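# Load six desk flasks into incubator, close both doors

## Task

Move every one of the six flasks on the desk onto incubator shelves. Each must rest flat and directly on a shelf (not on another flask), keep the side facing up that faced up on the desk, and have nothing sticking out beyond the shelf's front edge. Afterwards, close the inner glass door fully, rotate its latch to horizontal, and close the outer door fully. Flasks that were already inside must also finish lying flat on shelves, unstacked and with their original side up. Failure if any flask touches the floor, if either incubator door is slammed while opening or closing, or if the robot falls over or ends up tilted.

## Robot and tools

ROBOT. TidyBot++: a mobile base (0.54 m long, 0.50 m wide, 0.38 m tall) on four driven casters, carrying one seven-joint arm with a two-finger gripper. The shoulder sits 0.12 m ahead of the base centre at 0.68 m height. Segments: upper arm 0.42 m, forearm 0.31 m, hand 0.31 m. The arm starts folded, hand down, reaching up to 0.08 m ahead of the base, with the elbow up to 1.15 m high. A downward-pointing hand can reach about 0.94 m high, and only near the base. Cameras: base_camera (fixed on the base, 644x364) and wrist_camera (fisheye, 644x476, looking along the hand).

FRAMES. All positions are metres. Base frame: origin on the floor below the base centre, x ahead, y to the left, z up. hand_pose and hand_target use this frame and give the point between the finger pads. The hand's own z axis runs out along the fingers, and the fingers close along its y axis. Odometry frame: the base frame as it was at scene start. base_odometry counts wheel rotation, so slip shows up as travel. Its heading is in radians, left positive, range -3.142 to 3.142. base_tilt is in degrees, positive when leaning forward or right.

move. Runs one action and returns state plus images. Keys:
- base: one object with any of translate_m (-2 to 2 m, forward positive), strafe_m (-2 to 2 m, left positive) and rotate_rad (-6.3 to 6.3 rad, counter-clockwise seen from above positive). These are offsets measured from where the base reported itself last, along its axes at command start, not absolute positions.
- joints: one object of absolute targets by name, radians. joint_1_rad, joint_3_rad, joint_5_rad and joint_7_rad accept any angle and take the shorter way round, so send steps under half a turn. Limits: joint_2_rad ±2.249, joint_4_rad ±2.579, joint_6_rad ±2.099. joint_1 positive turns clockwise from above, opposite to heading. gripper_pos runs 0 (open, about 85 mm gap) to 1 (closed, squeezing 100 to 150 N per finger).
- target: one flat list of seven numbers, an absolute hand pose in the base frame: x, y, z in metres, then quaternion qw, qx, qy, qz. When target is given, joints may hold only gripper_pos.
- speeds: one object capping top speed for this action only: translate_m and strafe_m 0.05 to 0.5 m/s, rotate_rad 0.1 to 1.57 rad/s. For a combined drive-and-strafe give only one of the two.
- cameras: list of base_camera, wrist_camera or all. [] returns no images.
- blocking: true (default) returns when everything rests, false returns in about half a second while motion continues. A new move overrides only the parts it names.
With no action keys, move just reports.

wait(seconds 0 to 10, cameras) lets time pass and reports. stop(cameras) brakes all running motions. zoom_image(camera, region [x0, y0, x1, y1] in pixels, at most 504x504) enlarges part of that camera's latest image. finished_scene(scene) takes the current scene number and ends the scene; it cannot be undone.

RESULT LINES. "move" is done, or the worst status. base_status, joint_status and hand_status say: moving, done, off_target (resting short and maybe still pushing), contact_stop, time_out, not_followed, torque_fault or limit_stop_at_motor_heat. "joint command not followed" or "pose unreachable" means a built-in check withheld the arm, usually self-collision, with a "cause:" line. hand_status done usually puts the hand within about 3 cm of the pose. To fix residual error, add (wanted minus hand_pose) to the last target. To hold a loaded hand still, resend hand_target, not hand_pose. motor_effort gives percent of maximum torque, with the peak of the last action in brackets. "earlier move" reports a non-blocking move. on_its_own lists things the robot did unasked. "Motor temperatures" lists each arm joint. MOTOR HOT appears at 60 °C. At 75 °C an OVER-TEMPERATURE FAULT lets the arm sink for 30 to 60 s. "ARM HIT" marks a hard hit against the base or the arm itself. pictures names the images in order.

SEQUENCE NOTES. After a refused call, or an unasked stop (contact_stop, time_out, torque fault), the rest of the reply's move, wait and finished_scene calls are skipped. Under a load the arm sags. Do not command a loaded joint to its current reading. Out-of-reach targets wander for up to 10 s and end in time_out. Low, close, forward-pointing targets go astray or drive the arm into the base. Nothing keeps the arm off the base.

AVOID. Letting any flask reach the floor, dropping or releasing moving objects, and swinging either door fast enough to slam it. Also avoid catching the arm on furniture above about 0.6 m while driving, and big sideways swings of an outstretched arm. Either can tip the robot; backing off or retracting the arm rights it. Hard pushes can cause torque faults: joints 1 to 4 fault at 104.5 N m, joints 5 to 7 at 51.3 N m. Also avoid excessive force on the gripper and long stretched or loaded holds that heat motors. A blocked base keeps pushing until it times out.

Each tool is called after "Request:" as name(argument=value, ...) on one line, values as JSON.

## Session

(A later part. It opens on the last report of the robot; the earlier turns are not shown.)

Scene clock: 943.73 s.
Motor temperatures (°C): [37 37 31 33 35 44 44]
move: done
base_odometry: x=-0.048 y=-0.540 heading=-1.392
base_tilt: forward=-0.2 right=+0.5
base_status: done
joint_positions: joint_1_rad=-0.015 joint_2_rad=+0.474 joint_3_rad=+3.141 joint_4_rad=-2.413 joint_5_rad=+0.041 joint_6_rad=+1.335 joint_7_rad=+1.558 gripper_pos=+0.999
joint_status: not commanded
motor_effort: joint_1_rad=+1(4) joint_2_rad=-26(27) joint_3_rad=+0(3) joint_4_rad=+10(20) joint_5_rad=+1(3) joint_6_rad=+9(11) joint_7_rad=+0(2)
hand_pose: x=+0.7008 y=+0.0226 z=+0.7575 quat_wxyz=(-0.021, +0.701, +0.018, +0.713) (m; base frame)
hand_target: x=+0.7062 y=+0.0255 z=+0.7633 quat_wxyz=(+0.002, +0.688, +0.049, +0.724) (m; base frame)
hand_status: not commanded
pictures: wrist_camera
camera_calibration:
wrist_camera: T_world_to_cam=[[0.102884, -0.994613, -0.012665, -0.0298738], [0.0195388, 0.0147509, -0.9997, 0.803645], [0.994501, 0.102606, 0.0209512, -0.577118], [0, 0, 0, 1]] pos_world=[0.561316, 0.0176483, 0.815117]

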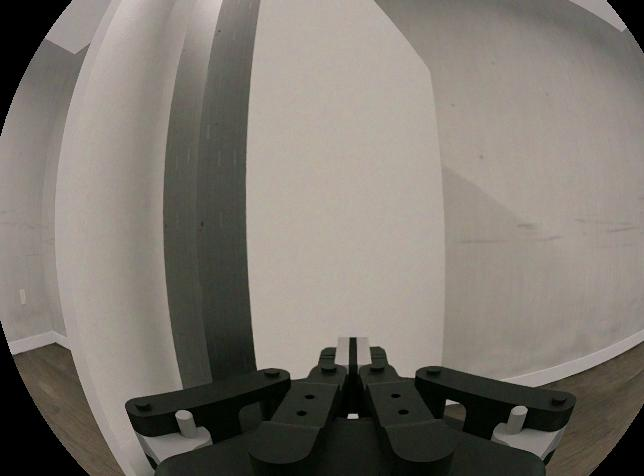

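Request:
move(base={"translate_m": 0.035, "strafe_m": 0.075}, speeds={"strafe_m": 0.08}, cameras=["wrist_camera"])

Scene clock: 947.37 s.
Motor temperatures (°C): [37 37 31 33 35 44 44]
move: done
base_odometry: x=+0.032 y=-0.561 heading=-1.392
base_tilt: forward=-0.2 right=+0.5
base_status: done
joint_positions: joint_1_rad=-0.010 joint_2_rad=+0.475 joint_3_rad=+3.142 joint_4_rad=-2.413 joint_5_rad=+0.041 joint_6_rad=+1.335 joint_7_rad=+1.558 gripper_pos=+0.999
joint_status: not commanded
motor_effort: joint_1_rad=+1(4) joint_2_rad=-26(27) joint_3_rad=+0(4) joint_4_rad=+10(14) joint_5_rad=+0(3) joint_6_rad=+10(11) joint_7_rad=+1(1)
hand_pose: x=+0.7011 y=+0.0196 z=+0.7571 quat_wxyz=(-0.019, +0.701, +0.017, +0.713) (m; base frame)
hand_target: x=+0.7062 y=+0.0255 z=+0.7633 quat_wxyz=(+0.002, +0.688, +0.049, +0.724) (m; base frame)
hand_status: not commanded
pictures: wrist_camera
camera_calibration:
wrist_camera: T_world_to_cam=[[0.0977706, -0.995133, -0.0123136, -0.0295728], [0.0190471, 0.0142417, -0.999717, 0.803672], [0.995027, 0.0975085, 0.0203468, -0.576916], [0, 0, 0, 1]] pos_world=[0.561631, 0.0153796, 0.814819]

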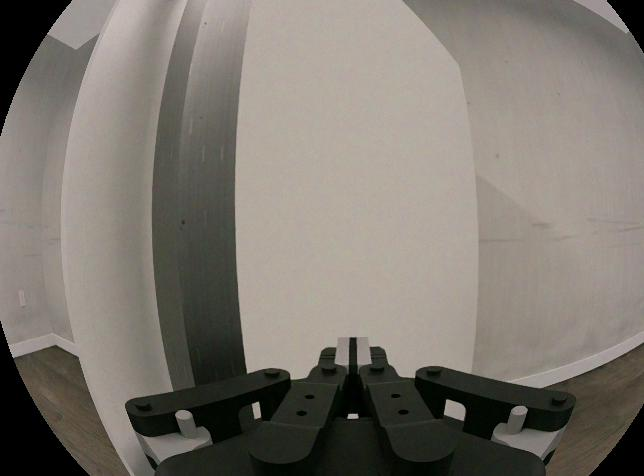

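Request:
move(base={"translate_m": 0.038, "strafe_m": 0.069}, speeds={"strafe_m": 0.1}, cameras=["wrist_camera"])

Request:
move(base={"translate_m": 0.0684, "strafe_m": 0.081}, speeds={"strafe_m": 0.1}, cameras=["wrist_camera"])

Scene clock: 949.40 s.
Motor temperatures (°C): [37 37 31 33 35 44 44]
move: done
base_odometry: x=+0.107 y=-0.586 heading=-1.391
base_tilt: forward=-0.2 right=+0.5
base_status: done
joint_positions: joint_1_rad=-0.010 joint_2_rad=+0.476 joint_3_rad=+3.142 joint_4_rad=-2.412 joint_5_rad=+0.041 joint_6_rad=+1.335 joint_7_rad=+1.559 gripper_pos=+0.999
joint_status: not commanded
motor_effort: joint_1_rad=+1(6) joint_2_rad=-26(27) joint_3_rad=+0(5) joint_4_rad=+9(15) joint_5_rad=+1(4) joint_6_rad=+9(11) joint_7_rad=+0(1)
hand_pose: x=+0.7016 y=+0.0190 z=+0.7570 quat_wxyz=(-0.018, +0.701, +0.016, +0.713) (m; base frame)
hand_target: x=+0.7062 y=+0.0255 z=+0.7633 quat_wxyz=(+0.002, +0.688, +0.049, +0.724) (m; base frame)
hand_status: not commanded
pictures: wrist_camera
camera_calibration:
wrist_camera: T_world_to_cam=[[0.0966593, -0.995251, -0.0114996, -0.0300502], [0.0194312, 0.0134385, -0.999721, 0.803363], [0.995128, 0.0964089, 0.0206379, -0.577653], [0, 0, 0, 1]] pos_world=[0.562133, 0.0149875, 0.814715]

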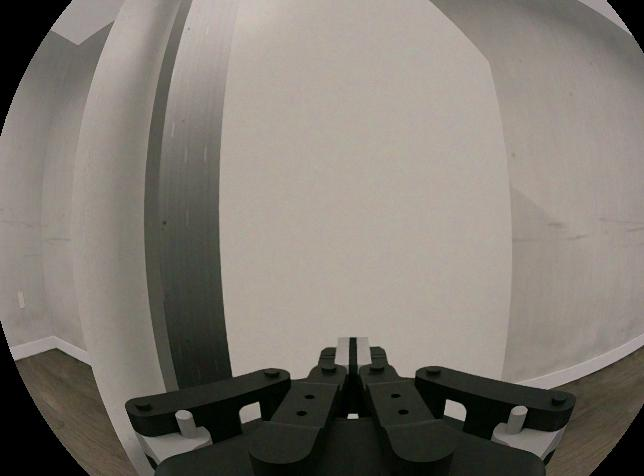

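Scene clock: 951.03 s.
Motor temperatures (°C): [37 37 31 33 35 44 44]
move: done
base_odometry: x=+0.199 y=-0.639 heading=-1.391
base_tilt: forward=-0.2 right=+0.6
base_status: done
joint_positions: joint_1_rad=-0.006 joint_2_rad=+0.478 joint_3_rad=+3.142 joint_4_rad=-2.411 joint_5_rad=+0.040 joint_6_rad=+1.335 joint_7_rad=+1.559 gripper_pos=+0.999
joint_status: not commanded
motor_effort: joint_1_rad=+1(5) joint_2_rad=-27(28) joint_3_rad=+0(4) joint_4_rad=+9(14) joint_5_rad=+0(4) joint_6_rad=+10(11) joint_7_rad=+1(1)
hand_pose: x=+0.7021 y=+0.0169 z=+0.7564 quat_wxyz=(-0.017, +0.701, +0.015, +0.713) (m; base frame)
hand_target: x=+0.7062 y=+0.0255 z=+0.7633 quat_wxyz=(+0.002, +0.688, +0.049, +0.724) (m; base frame)
hand_status: not commanded
pictures: wrist_camera
camera_calibration:
wrist_camera: T_world_to_cam=[[0.092854, -0.995615, -0.011334, -0.0296544], [0.0188992, 0.0131435, -0.999735, 0.803194], [0.9955, 0.0926152, 0.0200367, -0.57757], [0, 0, 0, 1]] pos_world=[0.562545, 0.0134106, 0.814218]

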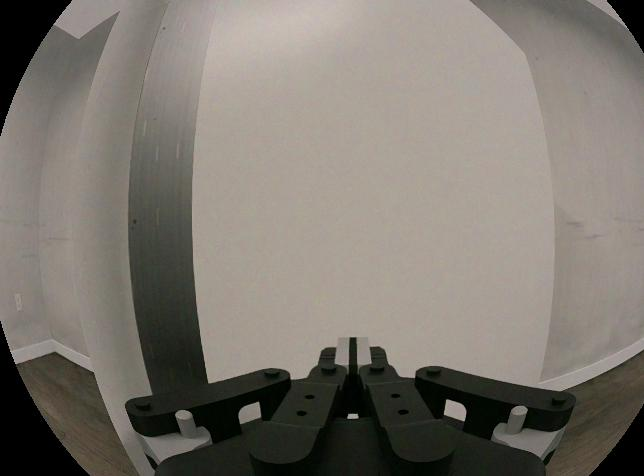

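Request:
move(base={"translate_m": 0.08, "strafe_m": 0.066}, speeds={"translate_m": 0.1}, cameras=["wrist_camera"])

Request:
move(base={"translate_m": 0.089, "strafe_m": 0.05}, speeds={"translate_m": 0.1}, cameras=["wrist_camera"])

Scene clock: 953.17 s.
Motor temperatures (°C): [37 37 31 33 35 44 44]
move: done
base_odometry: x=+0.278 y=-0.706 heading=-1.391
base_tilt: forward=-0.1 right=+0.6
base_status: done
joint_positions: joint_1_rad=-0.005 joint_2_rad=+0.479 joint_3_rad=+3.143 joint_4_rad=-2.410 joint_5_rad=+0.040 joint_6_rad=+1.335 joint_7_rad=+1.559 gripper_pos=+0.999
joint_status: not commanded
motor_effort: joint_1_rad=+1(5) joint_2_rad=-26(28) joint_3_rad=+0(4) joint_4_rad=+9(15) joint_5_rad=+1(4) joint_6_rad=+11(11) joint_7_rad=+0(1)
hand_pose: x=+0.7026 y=+0.0159 z=+0.7559 quat_wxyz=(-0.016, +0.701, +0.015, +0.713) (m; base frame)
hand_target: x=+0.7062 y=+0.0255 z=+0.7633 quat_wxyz=(+0.002, +0.688, +0.049, +0.724) (m; base frame)
hand_status: not commanded
pictures: wrist_camera
camera_calibration:
wrist_camera: T_world_to_cam=[[0.0910422, -0.995785, -0.0110992, -0.0296703], [0.0185426, 0.0128386, -0.999746, 0.802908], [0.995674, 0.0908133, 0.0196333, -0.577837], [0, 0, 0, 1]] pos_world=[0.56315, 0.0126218, 0.813719]

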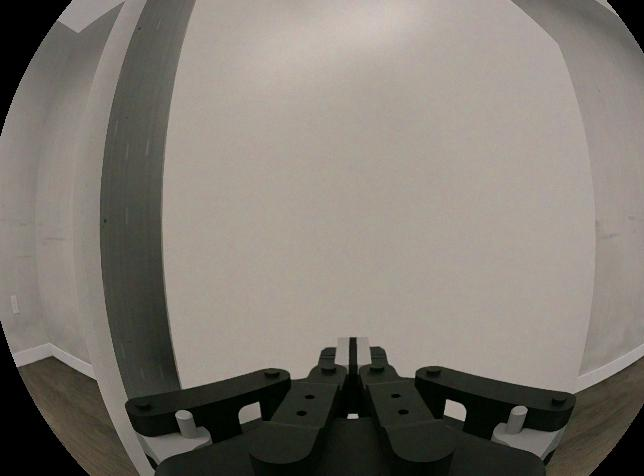

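Scene clock: 954.73 s.
Motor temperatures (°C): [37 37 31 33 35 44 44]
move: done
base_odometry: x=+0.344 y=-0.784 heading=-1.391
base_tilt: forward=-0.1 right=+0.6
base_status: done
joint_positions: joint_1_rad=-0.004 joint_2_rad=+0.481 joint_3_rad=+3.143 joint_4_rad=-2.408 joint_5_rad=+0.040 joint_6_rad=+1.335 joint_7_rad=+1.559 gripper_pos=+0.999
joint_status: not commanded
motor_effort: joint_1_rad=+1(4) joint_2_rad=-27(28) joint_3_rad=+0(4) joint_4_rad=+9(15) joint_5_rad=+1(3) joint_6_rad=+10(11) joint_7_rad=+0(1)
hand_pose: x=+0.7031 y=+0.0153 z=+0.7555 quat_wxyz=(-0.015, +0.701, +0.014, +0.713) (m; base frame)
hand_target: x=+0.7062 y=+0.0255 z=+0.7633 quat_wxyz=(+0.002, +0.688, +0.049, +0.724) (m; base frame)
hand_status: not commanded
pictures: wrist_camera
camera_calibration:
wrist_camera: T_world_to_cam=[[0.0900352, -0.995879, -0.0109384, -0.0296745], [0.0182692, 0.0126327, -0.999753, 0.802668], [0.995771, 0.0898131, 0.0193313, -0.578091], [0, 0, 0, 1]] pos_world=[0.563654, 0.0122281, 0.81332]

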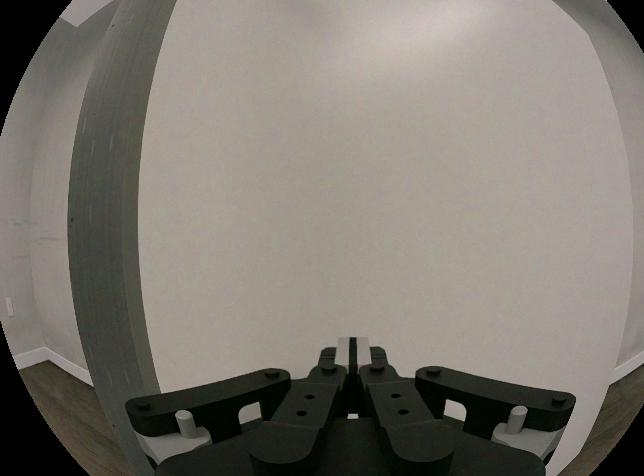

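Request:
move(base={"translate_m": 0.0916, "strafe_m": 0.0427}, speeds={"translate_m": 0.09}, cameras=["wrist_camera"])

Request:
move(base={"translate_m": 0.0977, "strafe_m": 0.0262}, speeds={"translate_m": 0.08}, cameras=["wrist_camera"])

Scene clock: 957.30 s.
Motor temperatures (°C): [37 37 31 33 35 44 44]
move: done
base_odometry: x=+0.402 y=-0.867 heading=-1.391
base_tilt: forward=-0.1 right=+0.5
base_status: done
joint_positions: joint_1_rad=-0.004 joint_2_rad=+0.482 joint_3_rad=+3.143 joint_4_rad=-2.408 joint_5_rad=+0.040 joint_6_rad=+1.336 joint_7_rad=+1.559 gripper_pos=+0.999
joint_status: not commanded
motor_effort: joint_1_rad=+1(3) joint_2_rad=-27(29) joint_3_rad=+0(3) joint_4_rad=+9(17) joint_5_rad=+1(3) joint_6_rad=+11(11) joint_7_rad=+1(1)
hand_pose: x=+0.7033 y=+0.0153 z=+0.7554 quat_wxyz=(-0.015, +0.701, +0.014, +0.713) (m; base frame)
hand_target: x=+0.7062 y=+0.0255 z=+0.7633 quat_wxyz=(+0.002, +0.688, +0.049, +0.724) (m; base frame)
hand_status: not commanded
pictures: wrist_camera
camera_calibration:
wrist_camera: T_world_to_cam=[[0.0900391, -0.995878, -0.0109102, -0.0297098], [0.0186697, 0.0126406, -0.999746, 0.802332], [0.995763, 0.0898125, 0.0197309, -0.578508], [0, 0, 0, 1]] pos_world=[0.563753, 0.0122281, 0.813218]

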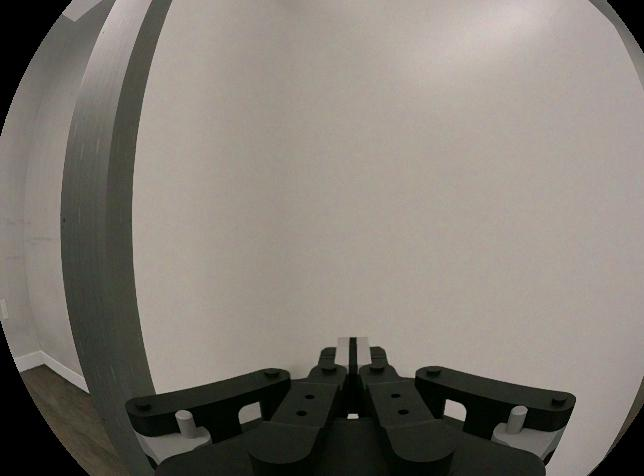

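Scene clock: 959.10 s.
Motor temperatures (°C): [37 37 31 33 35 44 44]
move: done
base_odometry: x=+0.446 y=-0.958 heading=-1.391
base_tilt: forward=-0.2 right=+0.6
base_status: done
joint_positions: joint_1_rad=-0.004 joint_2_rad=+0.482 joint_3_rad=+3.143 joint_4_rad=-2.409 joint_5_rad=+0.040 joint_6_rad=+1.336 joint_7_rad=+1.559 gripper_pos=+0.999
joint_status: not commanded
motor_effort: joint_1_rad=+1(1) joint_2_rad=-27(29) joint_3_rad=+0(1) joint_4_rad=+10(16) joint_5_rad=+0(2) joint_6_rad=+10(11) joint_7_rad=+1(1)
hand_pose: x=+0.7030 y=+0.0153 z=+0.7551 quat_wxyz=(-0.015, +0.701, +0.014, +0.713) (m; base frame)
hand_target: x=+0.7062 y=+0.0255 z=+0.7633 quat_wxyz=(+0.002, +0.688, +0.049, +0.724) (m; base frame)
hand_status: not commanded
pictures: wrist_camera
camera_calibration:
wrist_camera: T_world_to_cam=[[0.0900344, -0.995878, -0.0109554, -0.0296546], [0.0181683, 0.0126406, -0.999755, 0.802428], [0.995773, 0.0898133, 0.0192315, -0.577906], [0, 0, 0, 1]] pos_world=[0.563554, 0.0122281, 0.813021]

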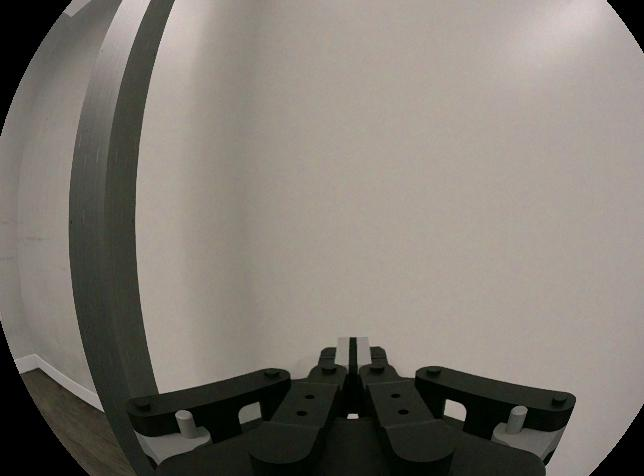

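Request:
move(base={"translate_m": 0.05, "strafe_m": 0.008}, speeds={"translate_m": 0.06}, cameras=["wrist_camera"])

Request:
move(base={"translate_m": 0.025}, speeds={"translate_m": 0.05}, cameras=["wrist_camera"])

Scene clock: 960.93 s.
Motor temperatures (°C): [37 37 31 33 35 44 44]
move: done
base_odometry: x=+0.463 y=-1.006 heading=-1.390
base_tilt: forward=-0.1 right=+0.5
base_status: done
joint_positions: joint_1_rad=-0.004 joint_2_rad=+0.482 joint_3_rad=+3.143 joint_4_rad=-2.410 joint_5_rad=+0.040 joint_6_rad=+1.337 joint_7_rad=+1.559 gripper_pos=+0.999
joint_status: not commanded
motor_effort: joint_1_rad=+0(1) joint_2_rad=-27(28) joint_3_rad=+0(1) joint_4_rad=+10(14) joint_5_rad=+1(1) joint_6_rad=+9(11) joint_7_rad=+1(1)
hand_pose: x=+0.7028 y=+0.0153 z=+0.7549 quat_wxyz=(-0.015, +0.701, +0.014, +0.712) (m; base frame)
hand_target: x=+0.7062 y=+0.0255 z=+0.7633 quat_wxyz=(+0.002, +0.688, +0.049, +0.724) (m; base frame)
hand_status: not commanded
pictures: wrist_camera
camera_calibration:
wrist_camera: T_world_to_cam=[[0.0900277, -0.995878, -0.0110186, -0.0295837], [0.0174664, 0.0126406, -0.999768, 0.802642], [0.995786, 0.0898143, 0.0185324, -0.577143], [0, 0, 0, 1]] pos_world=[0.563355, 0.0122281, 0.812825]

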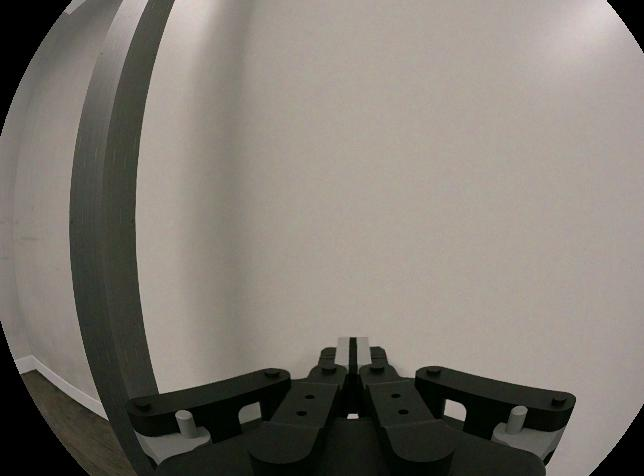

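Scene clock: 961.90 s.
Motor temperatures (°C): [37 37 31 33 35 44 44]
move: done
base_odometry: x=+0.467 y=-1.030 heading=-1.390
base_tilt: forward=-0.2 right=+0.6
base_status: done
joint_positions: joint_1_rad=-0.004 joint_2_rad=+0.482 joint_3_rad=+3.143 joint_4_rad=-2.410 joint_5_rad=+0.040 joint_6_rad=+1.337 joint_7_rad=+1.559 gripper_pos=+0.999
joint_status: not commanded
motor_effort: joint_1_rad=+1(1) joint_2_rad=-26(30) joint_3_rad=+0(1) joint_4_rad=+9(14) joint_5_rad=+0(1) joint_6_rad=+10(10) joint_7_rad=+1(1)
hand_pose: x=+0.7027 y=+0.0153 z=+0.7547 quat_wxyz=(-0.015, +0.702, +0.014, +0.712) (m; base frame)
hand_target: x=+0.7062 y=+0.0255 z=+0.7633 quat_wxyz=(+0.002, +0.688, +0.049, +0.724) (m; base frame)
hand_status: not commanded
pictures: wrist_camera
camera_calibration:
wrist_camera: T_world_to_cam=[[0.0900248, -0.995878, -0.0110457, -0.0295611], [0.0171656, 0.0126407, -0.999773, 0.802717], [0.995792, 0.0898147, 0.0182328, -0.576901], [0, 0, 0, 1]] pos_world=[0.563355, 0.0122281, 0.812727]

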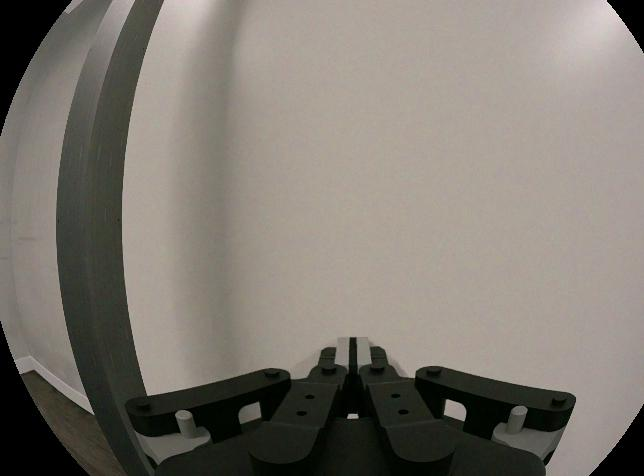

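Request:
move(base={"translate_m": 0.02}, speeds={"translate_m": 0.05}, cameras=["wrist_camera"])

Request:
move(base={"translate_m": 0.015}, speeds={"translate_m": 0.05}, cameras=["wrist_camera"])

Scene clock: 963.30 s.
Motor temperatures (°C): [37 37 31 33 35 44 44]
move: done
base_odometry: x=+0.471 y=-1.050 heading=-1.390
base_tilt: forward=-0.2 right=+0.5
base_status: done
joint_positions: joint_1_rad=-0.004 joint_2_rad=+0.451 joint_3_rad=+3.143 joint_4_rad=-2.464 joint_5_rad=+0.040 joint_6_rad=+1.346 joint_7_rad=+1.559 gripper_pos=+0.999
joint_status: not commanded
motor_effort: joint_1_rad=-1(2) joint_2_rad=-19(27) joint_3_rad=-1(2) joint_4_rad=+21(23) joint_5_rad=+2(3) joint_6_rad=+7(9) joint_7_rad=+0(1)
hand_pose: x=+0.6841 y=+0.0152 z=+0.7547 quat_wxyz=(-0.016, +0.706, +0.014, +0.707) (m; base frame)
hand_target: x=+0.7062 y=+0.0255 z=+0.7633 quat_wxyz=(+0.002, +0.688, +0.049, +0.724) (m; base frame)
hand_status: not commanded
pictures: wrist_camera
camera_calibration:
wrist_camera: T_world_to_cam=[[0.0899691, -0.995864, -0.0126775, -0.0266722], [0.00339091, 0.0130353, -0.999909, 0.812528], [0.995939, 0.089918, 0.00454966, -0.548058], [0, 0, 0, 1]] pos_world=[0.545477, 0.0121268, 0.81461]

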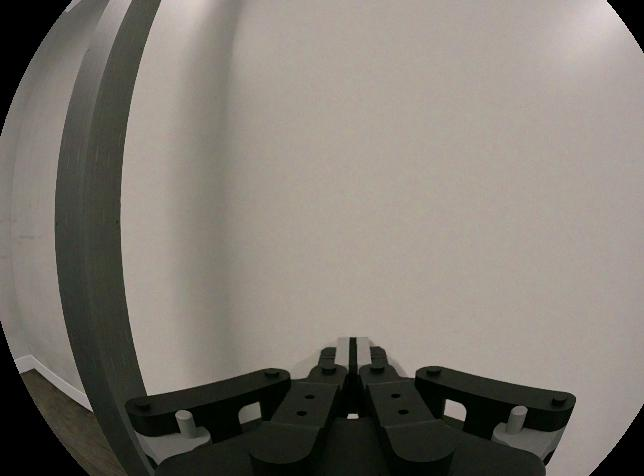

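Scene clock: 964.17 s.
Motor temperatures (°C): [37 37 31 33 35 44 44]
move: done
base_odometry: x=+0.474 y=-1.064 heading=-1.390
base_tilt: forward=-0.2 right=+0.6
base_status: done
joint_positions: joint_1_rad=-0.004 joint_2_rad=+0.430 joint_3_rad=+3.143 joint_4_rad=-2.504 joint_5_rad=+0.040 joint_6_rad=+1.357 joint_7_rad=+1.559 gripper_pos=+0.999
joint_status: not commanded
motor_effort: joint_1_rad=-2(3) joint_2_rad=-13(19) joint_3_rad=-2(3) joint_4_rad=+27(33) joint_5_rad=+3(4) joint_6_rad=+4(7) joint_7_rad=+1(1)
hand_pose: x=+0.6702 y=+0.0151 z=+0.7545 quat_wxyz=(-0.016, +0.709, +0.014, +0.705) (m; base frame)
hand_target: x=+0.7062 y=+0.0255 z=+0.7633 quat_wxyz=(+0.002, +0.688, +0.049, +0.724) (m; base frame)
hand_status: not commanded
pictures: wrist_camera
camera_calibration:
wrist_camera: T_world_to_cam=[[0.0897541, -0.995868, -0.0138121, -0.0245232], [-0.00476456, 0.0134386, -0.999898, 0.81795], [0.995953, 0.0898108, -0.0035387, -0.52823], [0, 0, 0, 1]] pos_world=[0.53219, 0.0120268, 0.815659]

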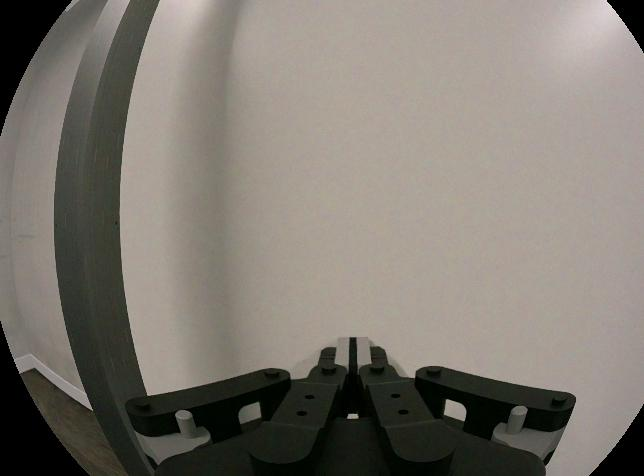

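Request:
move(base={"translate_m": -0.08}, speeds={"translate_m": 0.1}, cameras=[])

Request:
move(base={"translate_m": -0.6}, speeds={"translate_m": 0.4}, joints={"joint_2_rad": -0.6, "joint_4_rad": -2.4, "joint_6_rad": 0.27}, cameras=["wrist_camera", "base_camera"])

Scene clock: 966.33 s.
Motor temperatures (°C): [37 37 31 33 35 44 44]
move: done
base_odometry: x=+0.459 y=-0.985 heading=-1.390
base_tilt: forward=-0.2 right=+0.5
base_status: done
joint_positions: joint_1_rad=-0.005 joint_2_rad=+0.484 joint_3_rad=+3.143 joint_4_rad=-2.406 joint_5_rad=+0.040 joint_6_rad=+1.357 joint_7_rad=+1.559 gripper_pos=+0.999
joint_status: not commanded
motor_effort: joint_1_rad=+1(2) joint_2_rad=-27(28) joint_3_rad=+0(2) joint_4_rad=+9(26) joint_5_rad=+1(4) joint_6_rad=+10(11) joint_7_rad=+0(1)
hand_pose: x=+0.7039 y=+0.0154 z=+0.7615 quat_wxyz=(-0.016, +0.693, +0.014, +0.720) (m; base frame)
hand_target: x=+0.7062 y=+0.0255 z=+0.7633 quat_wxyz=(+0.002, +0.688, +0.049, +0.724) (m; base frame)
hand_status: not commanded
pictures: none
No camera images: "cameras" was empty.

Scene clock: 969.07 s.
Motor temperatures (°C): [37 37 31 33 35 44 44]
move: done
base_odometry: x=+0.352 y=-0.395 heading=-1.391
base_tilt: forward=-0.2 right=+0.6
base_status: done
joint_positions: joint_1_rad=-0.005 joint_2_rad=-0.599 joint_3_rad=+3.143 joint_4_rad=-2.406 joint_5_rad=+0.040 joint_6_rad=+0.345 joint_7_rad=+1.559 gripper_pos=+0.999
joint_status: all done
motor_effort: joint_1_rad=+1(1) joint_2_rad=-1(30) joint_3_rad=+1(1) joint_4_rad=+21(22) joint_5_rad=+1(1) joint_6_rad=+9(11) joint_7_rad=+1(1)
hand_pose: x=+0.4967 y=+0.0064 z=+0.9898 quat_wxyz=(+0.004, +0.667, +0.014, +0.745) (m; base frame)
hand_target: x=+0.4985 y=+0.0101 z=+0.9702 quat_wxyz=(+0.033, +0.691, +0.050, +0.720) (m; base frame)
hand_status: not commanded
pictures: base_camera, wrist_camera
camera_calibration:
wrist_camera: T_world_to_cam=[[0.0625009, -0.997825, 0.0209528, -0.0352007], [0.111509, -0.0138809, -0.993666, 0.988758], [0.991796, 0.0644415, 0.110399, -0.464285], [0, 0, 0, 1]] pos_world=[0.35242, 0.0085199, 1.03449]

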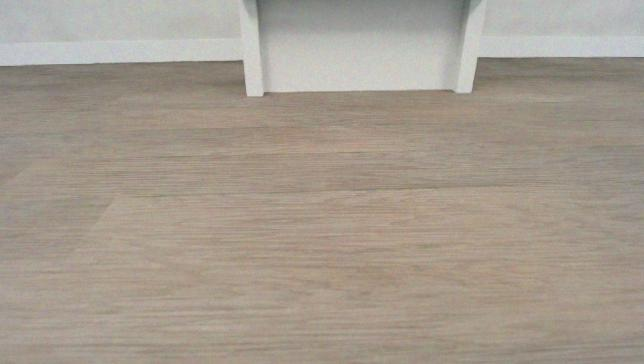

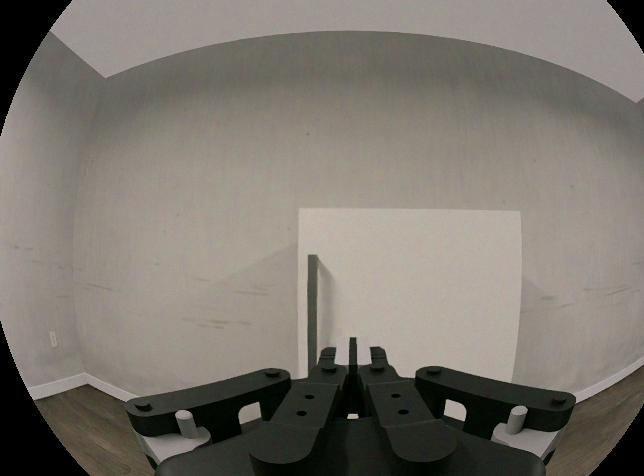

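Request:
zoom_image(camera="wrist_camera", region=[260, 180, 560, 400])

Scaled by 1.680.

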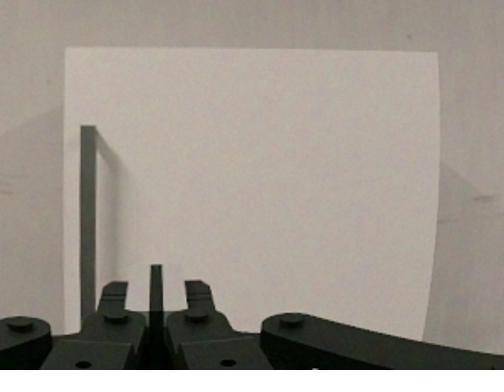

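Request:
move(base={"translate_m": 0.4, "strafe_m": 0.28}, speeds={"translate_m": 0.35}, cameras=["wrist_camera"])

Request:
zoom_image(camera="wrist_camera", region=[200, 80, 500, 380])

Scene clock: 973.60 s.
Motor temperatures (°C): [37 37 31 33 35 44 44]
move: done
base_odometry: x=+0.699 y=-0.738 heading=-1.390
base_tilt: forward=-0.2 right=+0.5
base_status: done
joint_positions: joint_1_rad=-0.005 joint_2_rad=-0.598 joint_3_rad=+3.143 joint_4_rad=-2.406 joint_5_rad=+0.040 joint_6_rad=+0.341 joint_7_rad=+1.559 gripper_pos=+0.999
joint_status: not commanded
motor_effort: joint_1_rad=+1(1) joint_2_rad=-1(3) joint_3_rad=+1(2) joint_4_rad=+22(22) joint_5_rad=+1(2) joint_6_rad=+10(11) joint_7_rad=+1(1)
hand_pose: x=+0.4971 y=+0.0064 z=+0.9884 quat_wxyz=(+0.004, +0.669, +0.014, +0.743) (m; base frame)
hand_target: x=+0.4985 y=+0.0101 z=+0.9702 quat_wxyz=(+0.033, +0.691, +0.050, +0.720) (m; base frame)
hand_status: not commanded
pictures: wrist_camera
camera_calibration:
wrist_camera: T_world_to_cam=[[0.0624882, -0.997832, 0.0206732, -0.0349281], [0.107298, -0.0138771, -0.99413, 0.989887], [0.992261, 0.0643396, 0.106198, -0.460619], [0, 0, 0, 1]] pos_world=[0.353024, 0.00852049, 1.03372]

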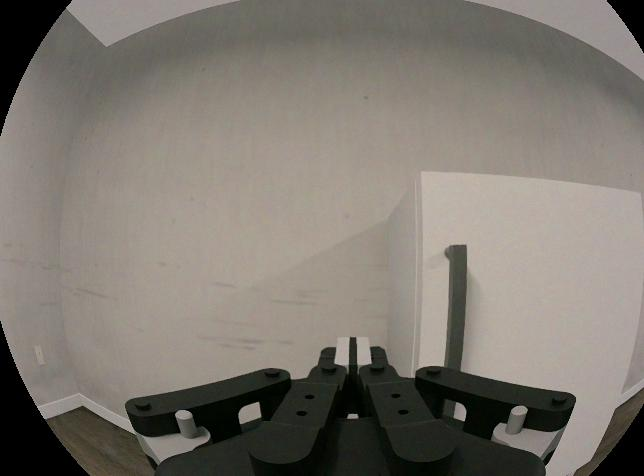

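Scaled by 1.680.

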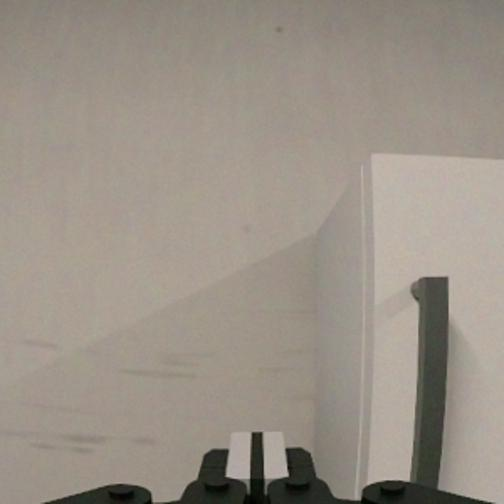

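Request:
zoom_image(camera="wrist_camera", region=[370, 150, 490, 270])

Request:
zoom_image(camera="wrist_camera", region=[370, 260, 490, 380])

Scaled by 4.200.

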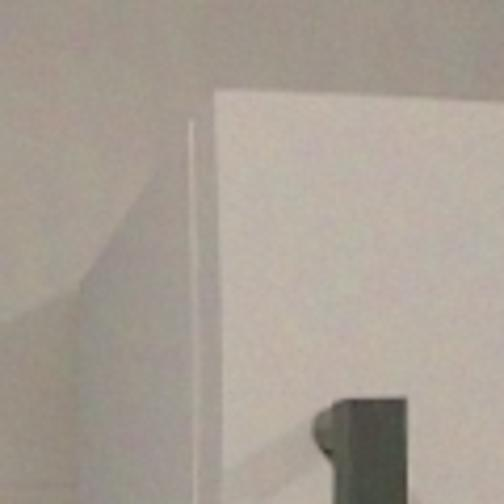

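Scaled by 4.200.

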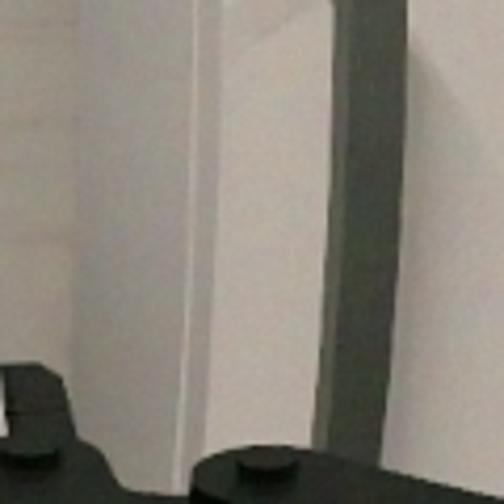

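Request:
move(base={"translate_m": 0.22, "strafe_m": 0.3, "rotate_rad": -0.5}, speeds={"translate_m": 0.3}, cameras=["wrist_camera"])

Request:
zoom_image(camera="wrist_camera", region=[300, 150, 500, 350])

Scene clock: 978.63 s.
Motor temperatures (°C): [37 37 31 33 35 44 44]
move: done
base_odometry: x=+1.034 y=-0.901 heading=-1.891
base_tilt: forward=-0.2 right=+0.6
base_status: done
joint_positions: joint_1_rad=-0.005 joint_2_rad=-0.599 joint_3_rad=+3.143 joint_4_rad=-2.406 joint_5_rad=+0.040 joint_6_rad=+0.341 joint_7_rad=+1.559 gripper_pos=+0.999
joint_status: not commanded
motor_effort: joint_1_rad=+0(1) joint_2_rad=-1(2) joint_3_rad=+1(2) joint_4_rad=+22(22) joint_5_rad=+1(1) joint_6_rad=+10(11) joint_7_rad=+1(1)
hand_pose: x=+0.4970 y=+0.0064 z=+0.9885 quat_wxyz=(+0.004, +0.669, +0.014, +0.743) (m; base frame)
hand_target: x=+0.4985 y=+0.0101 z=+0.9702 quat_wxyz=(+0.033, +0.691, +0.050, +0.720) (m; base frame)
hand_status: not commanded
pictures: wrist_camera
camera_calibration:
wrist_camera: T_world_to_cam=[[0.0623865, -0.997838, 0.0206687, -0.0348806], [0.107395, -0.0138771, -0.99412, 0.989852], [0.992257, 0.0642394, 0.106297, -0.460621], [0, 0, 0, 1]] pos_world=[0.352925, 0.00852108, 1.03371]

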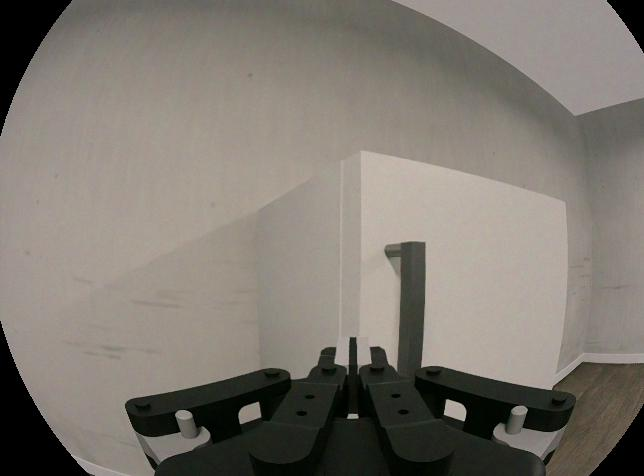

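Scaled by 2.520.

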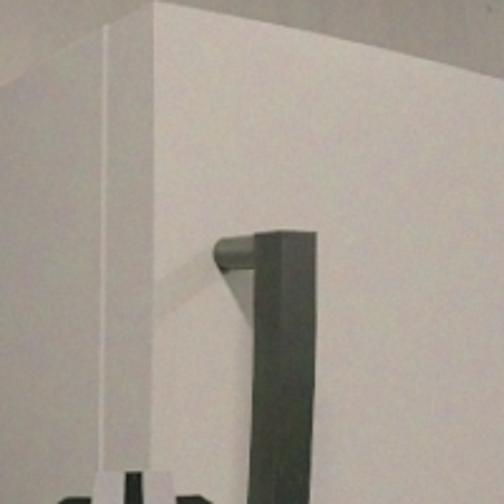

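Request:
finished_scene(scene=1)

The scene is finished: the task was done.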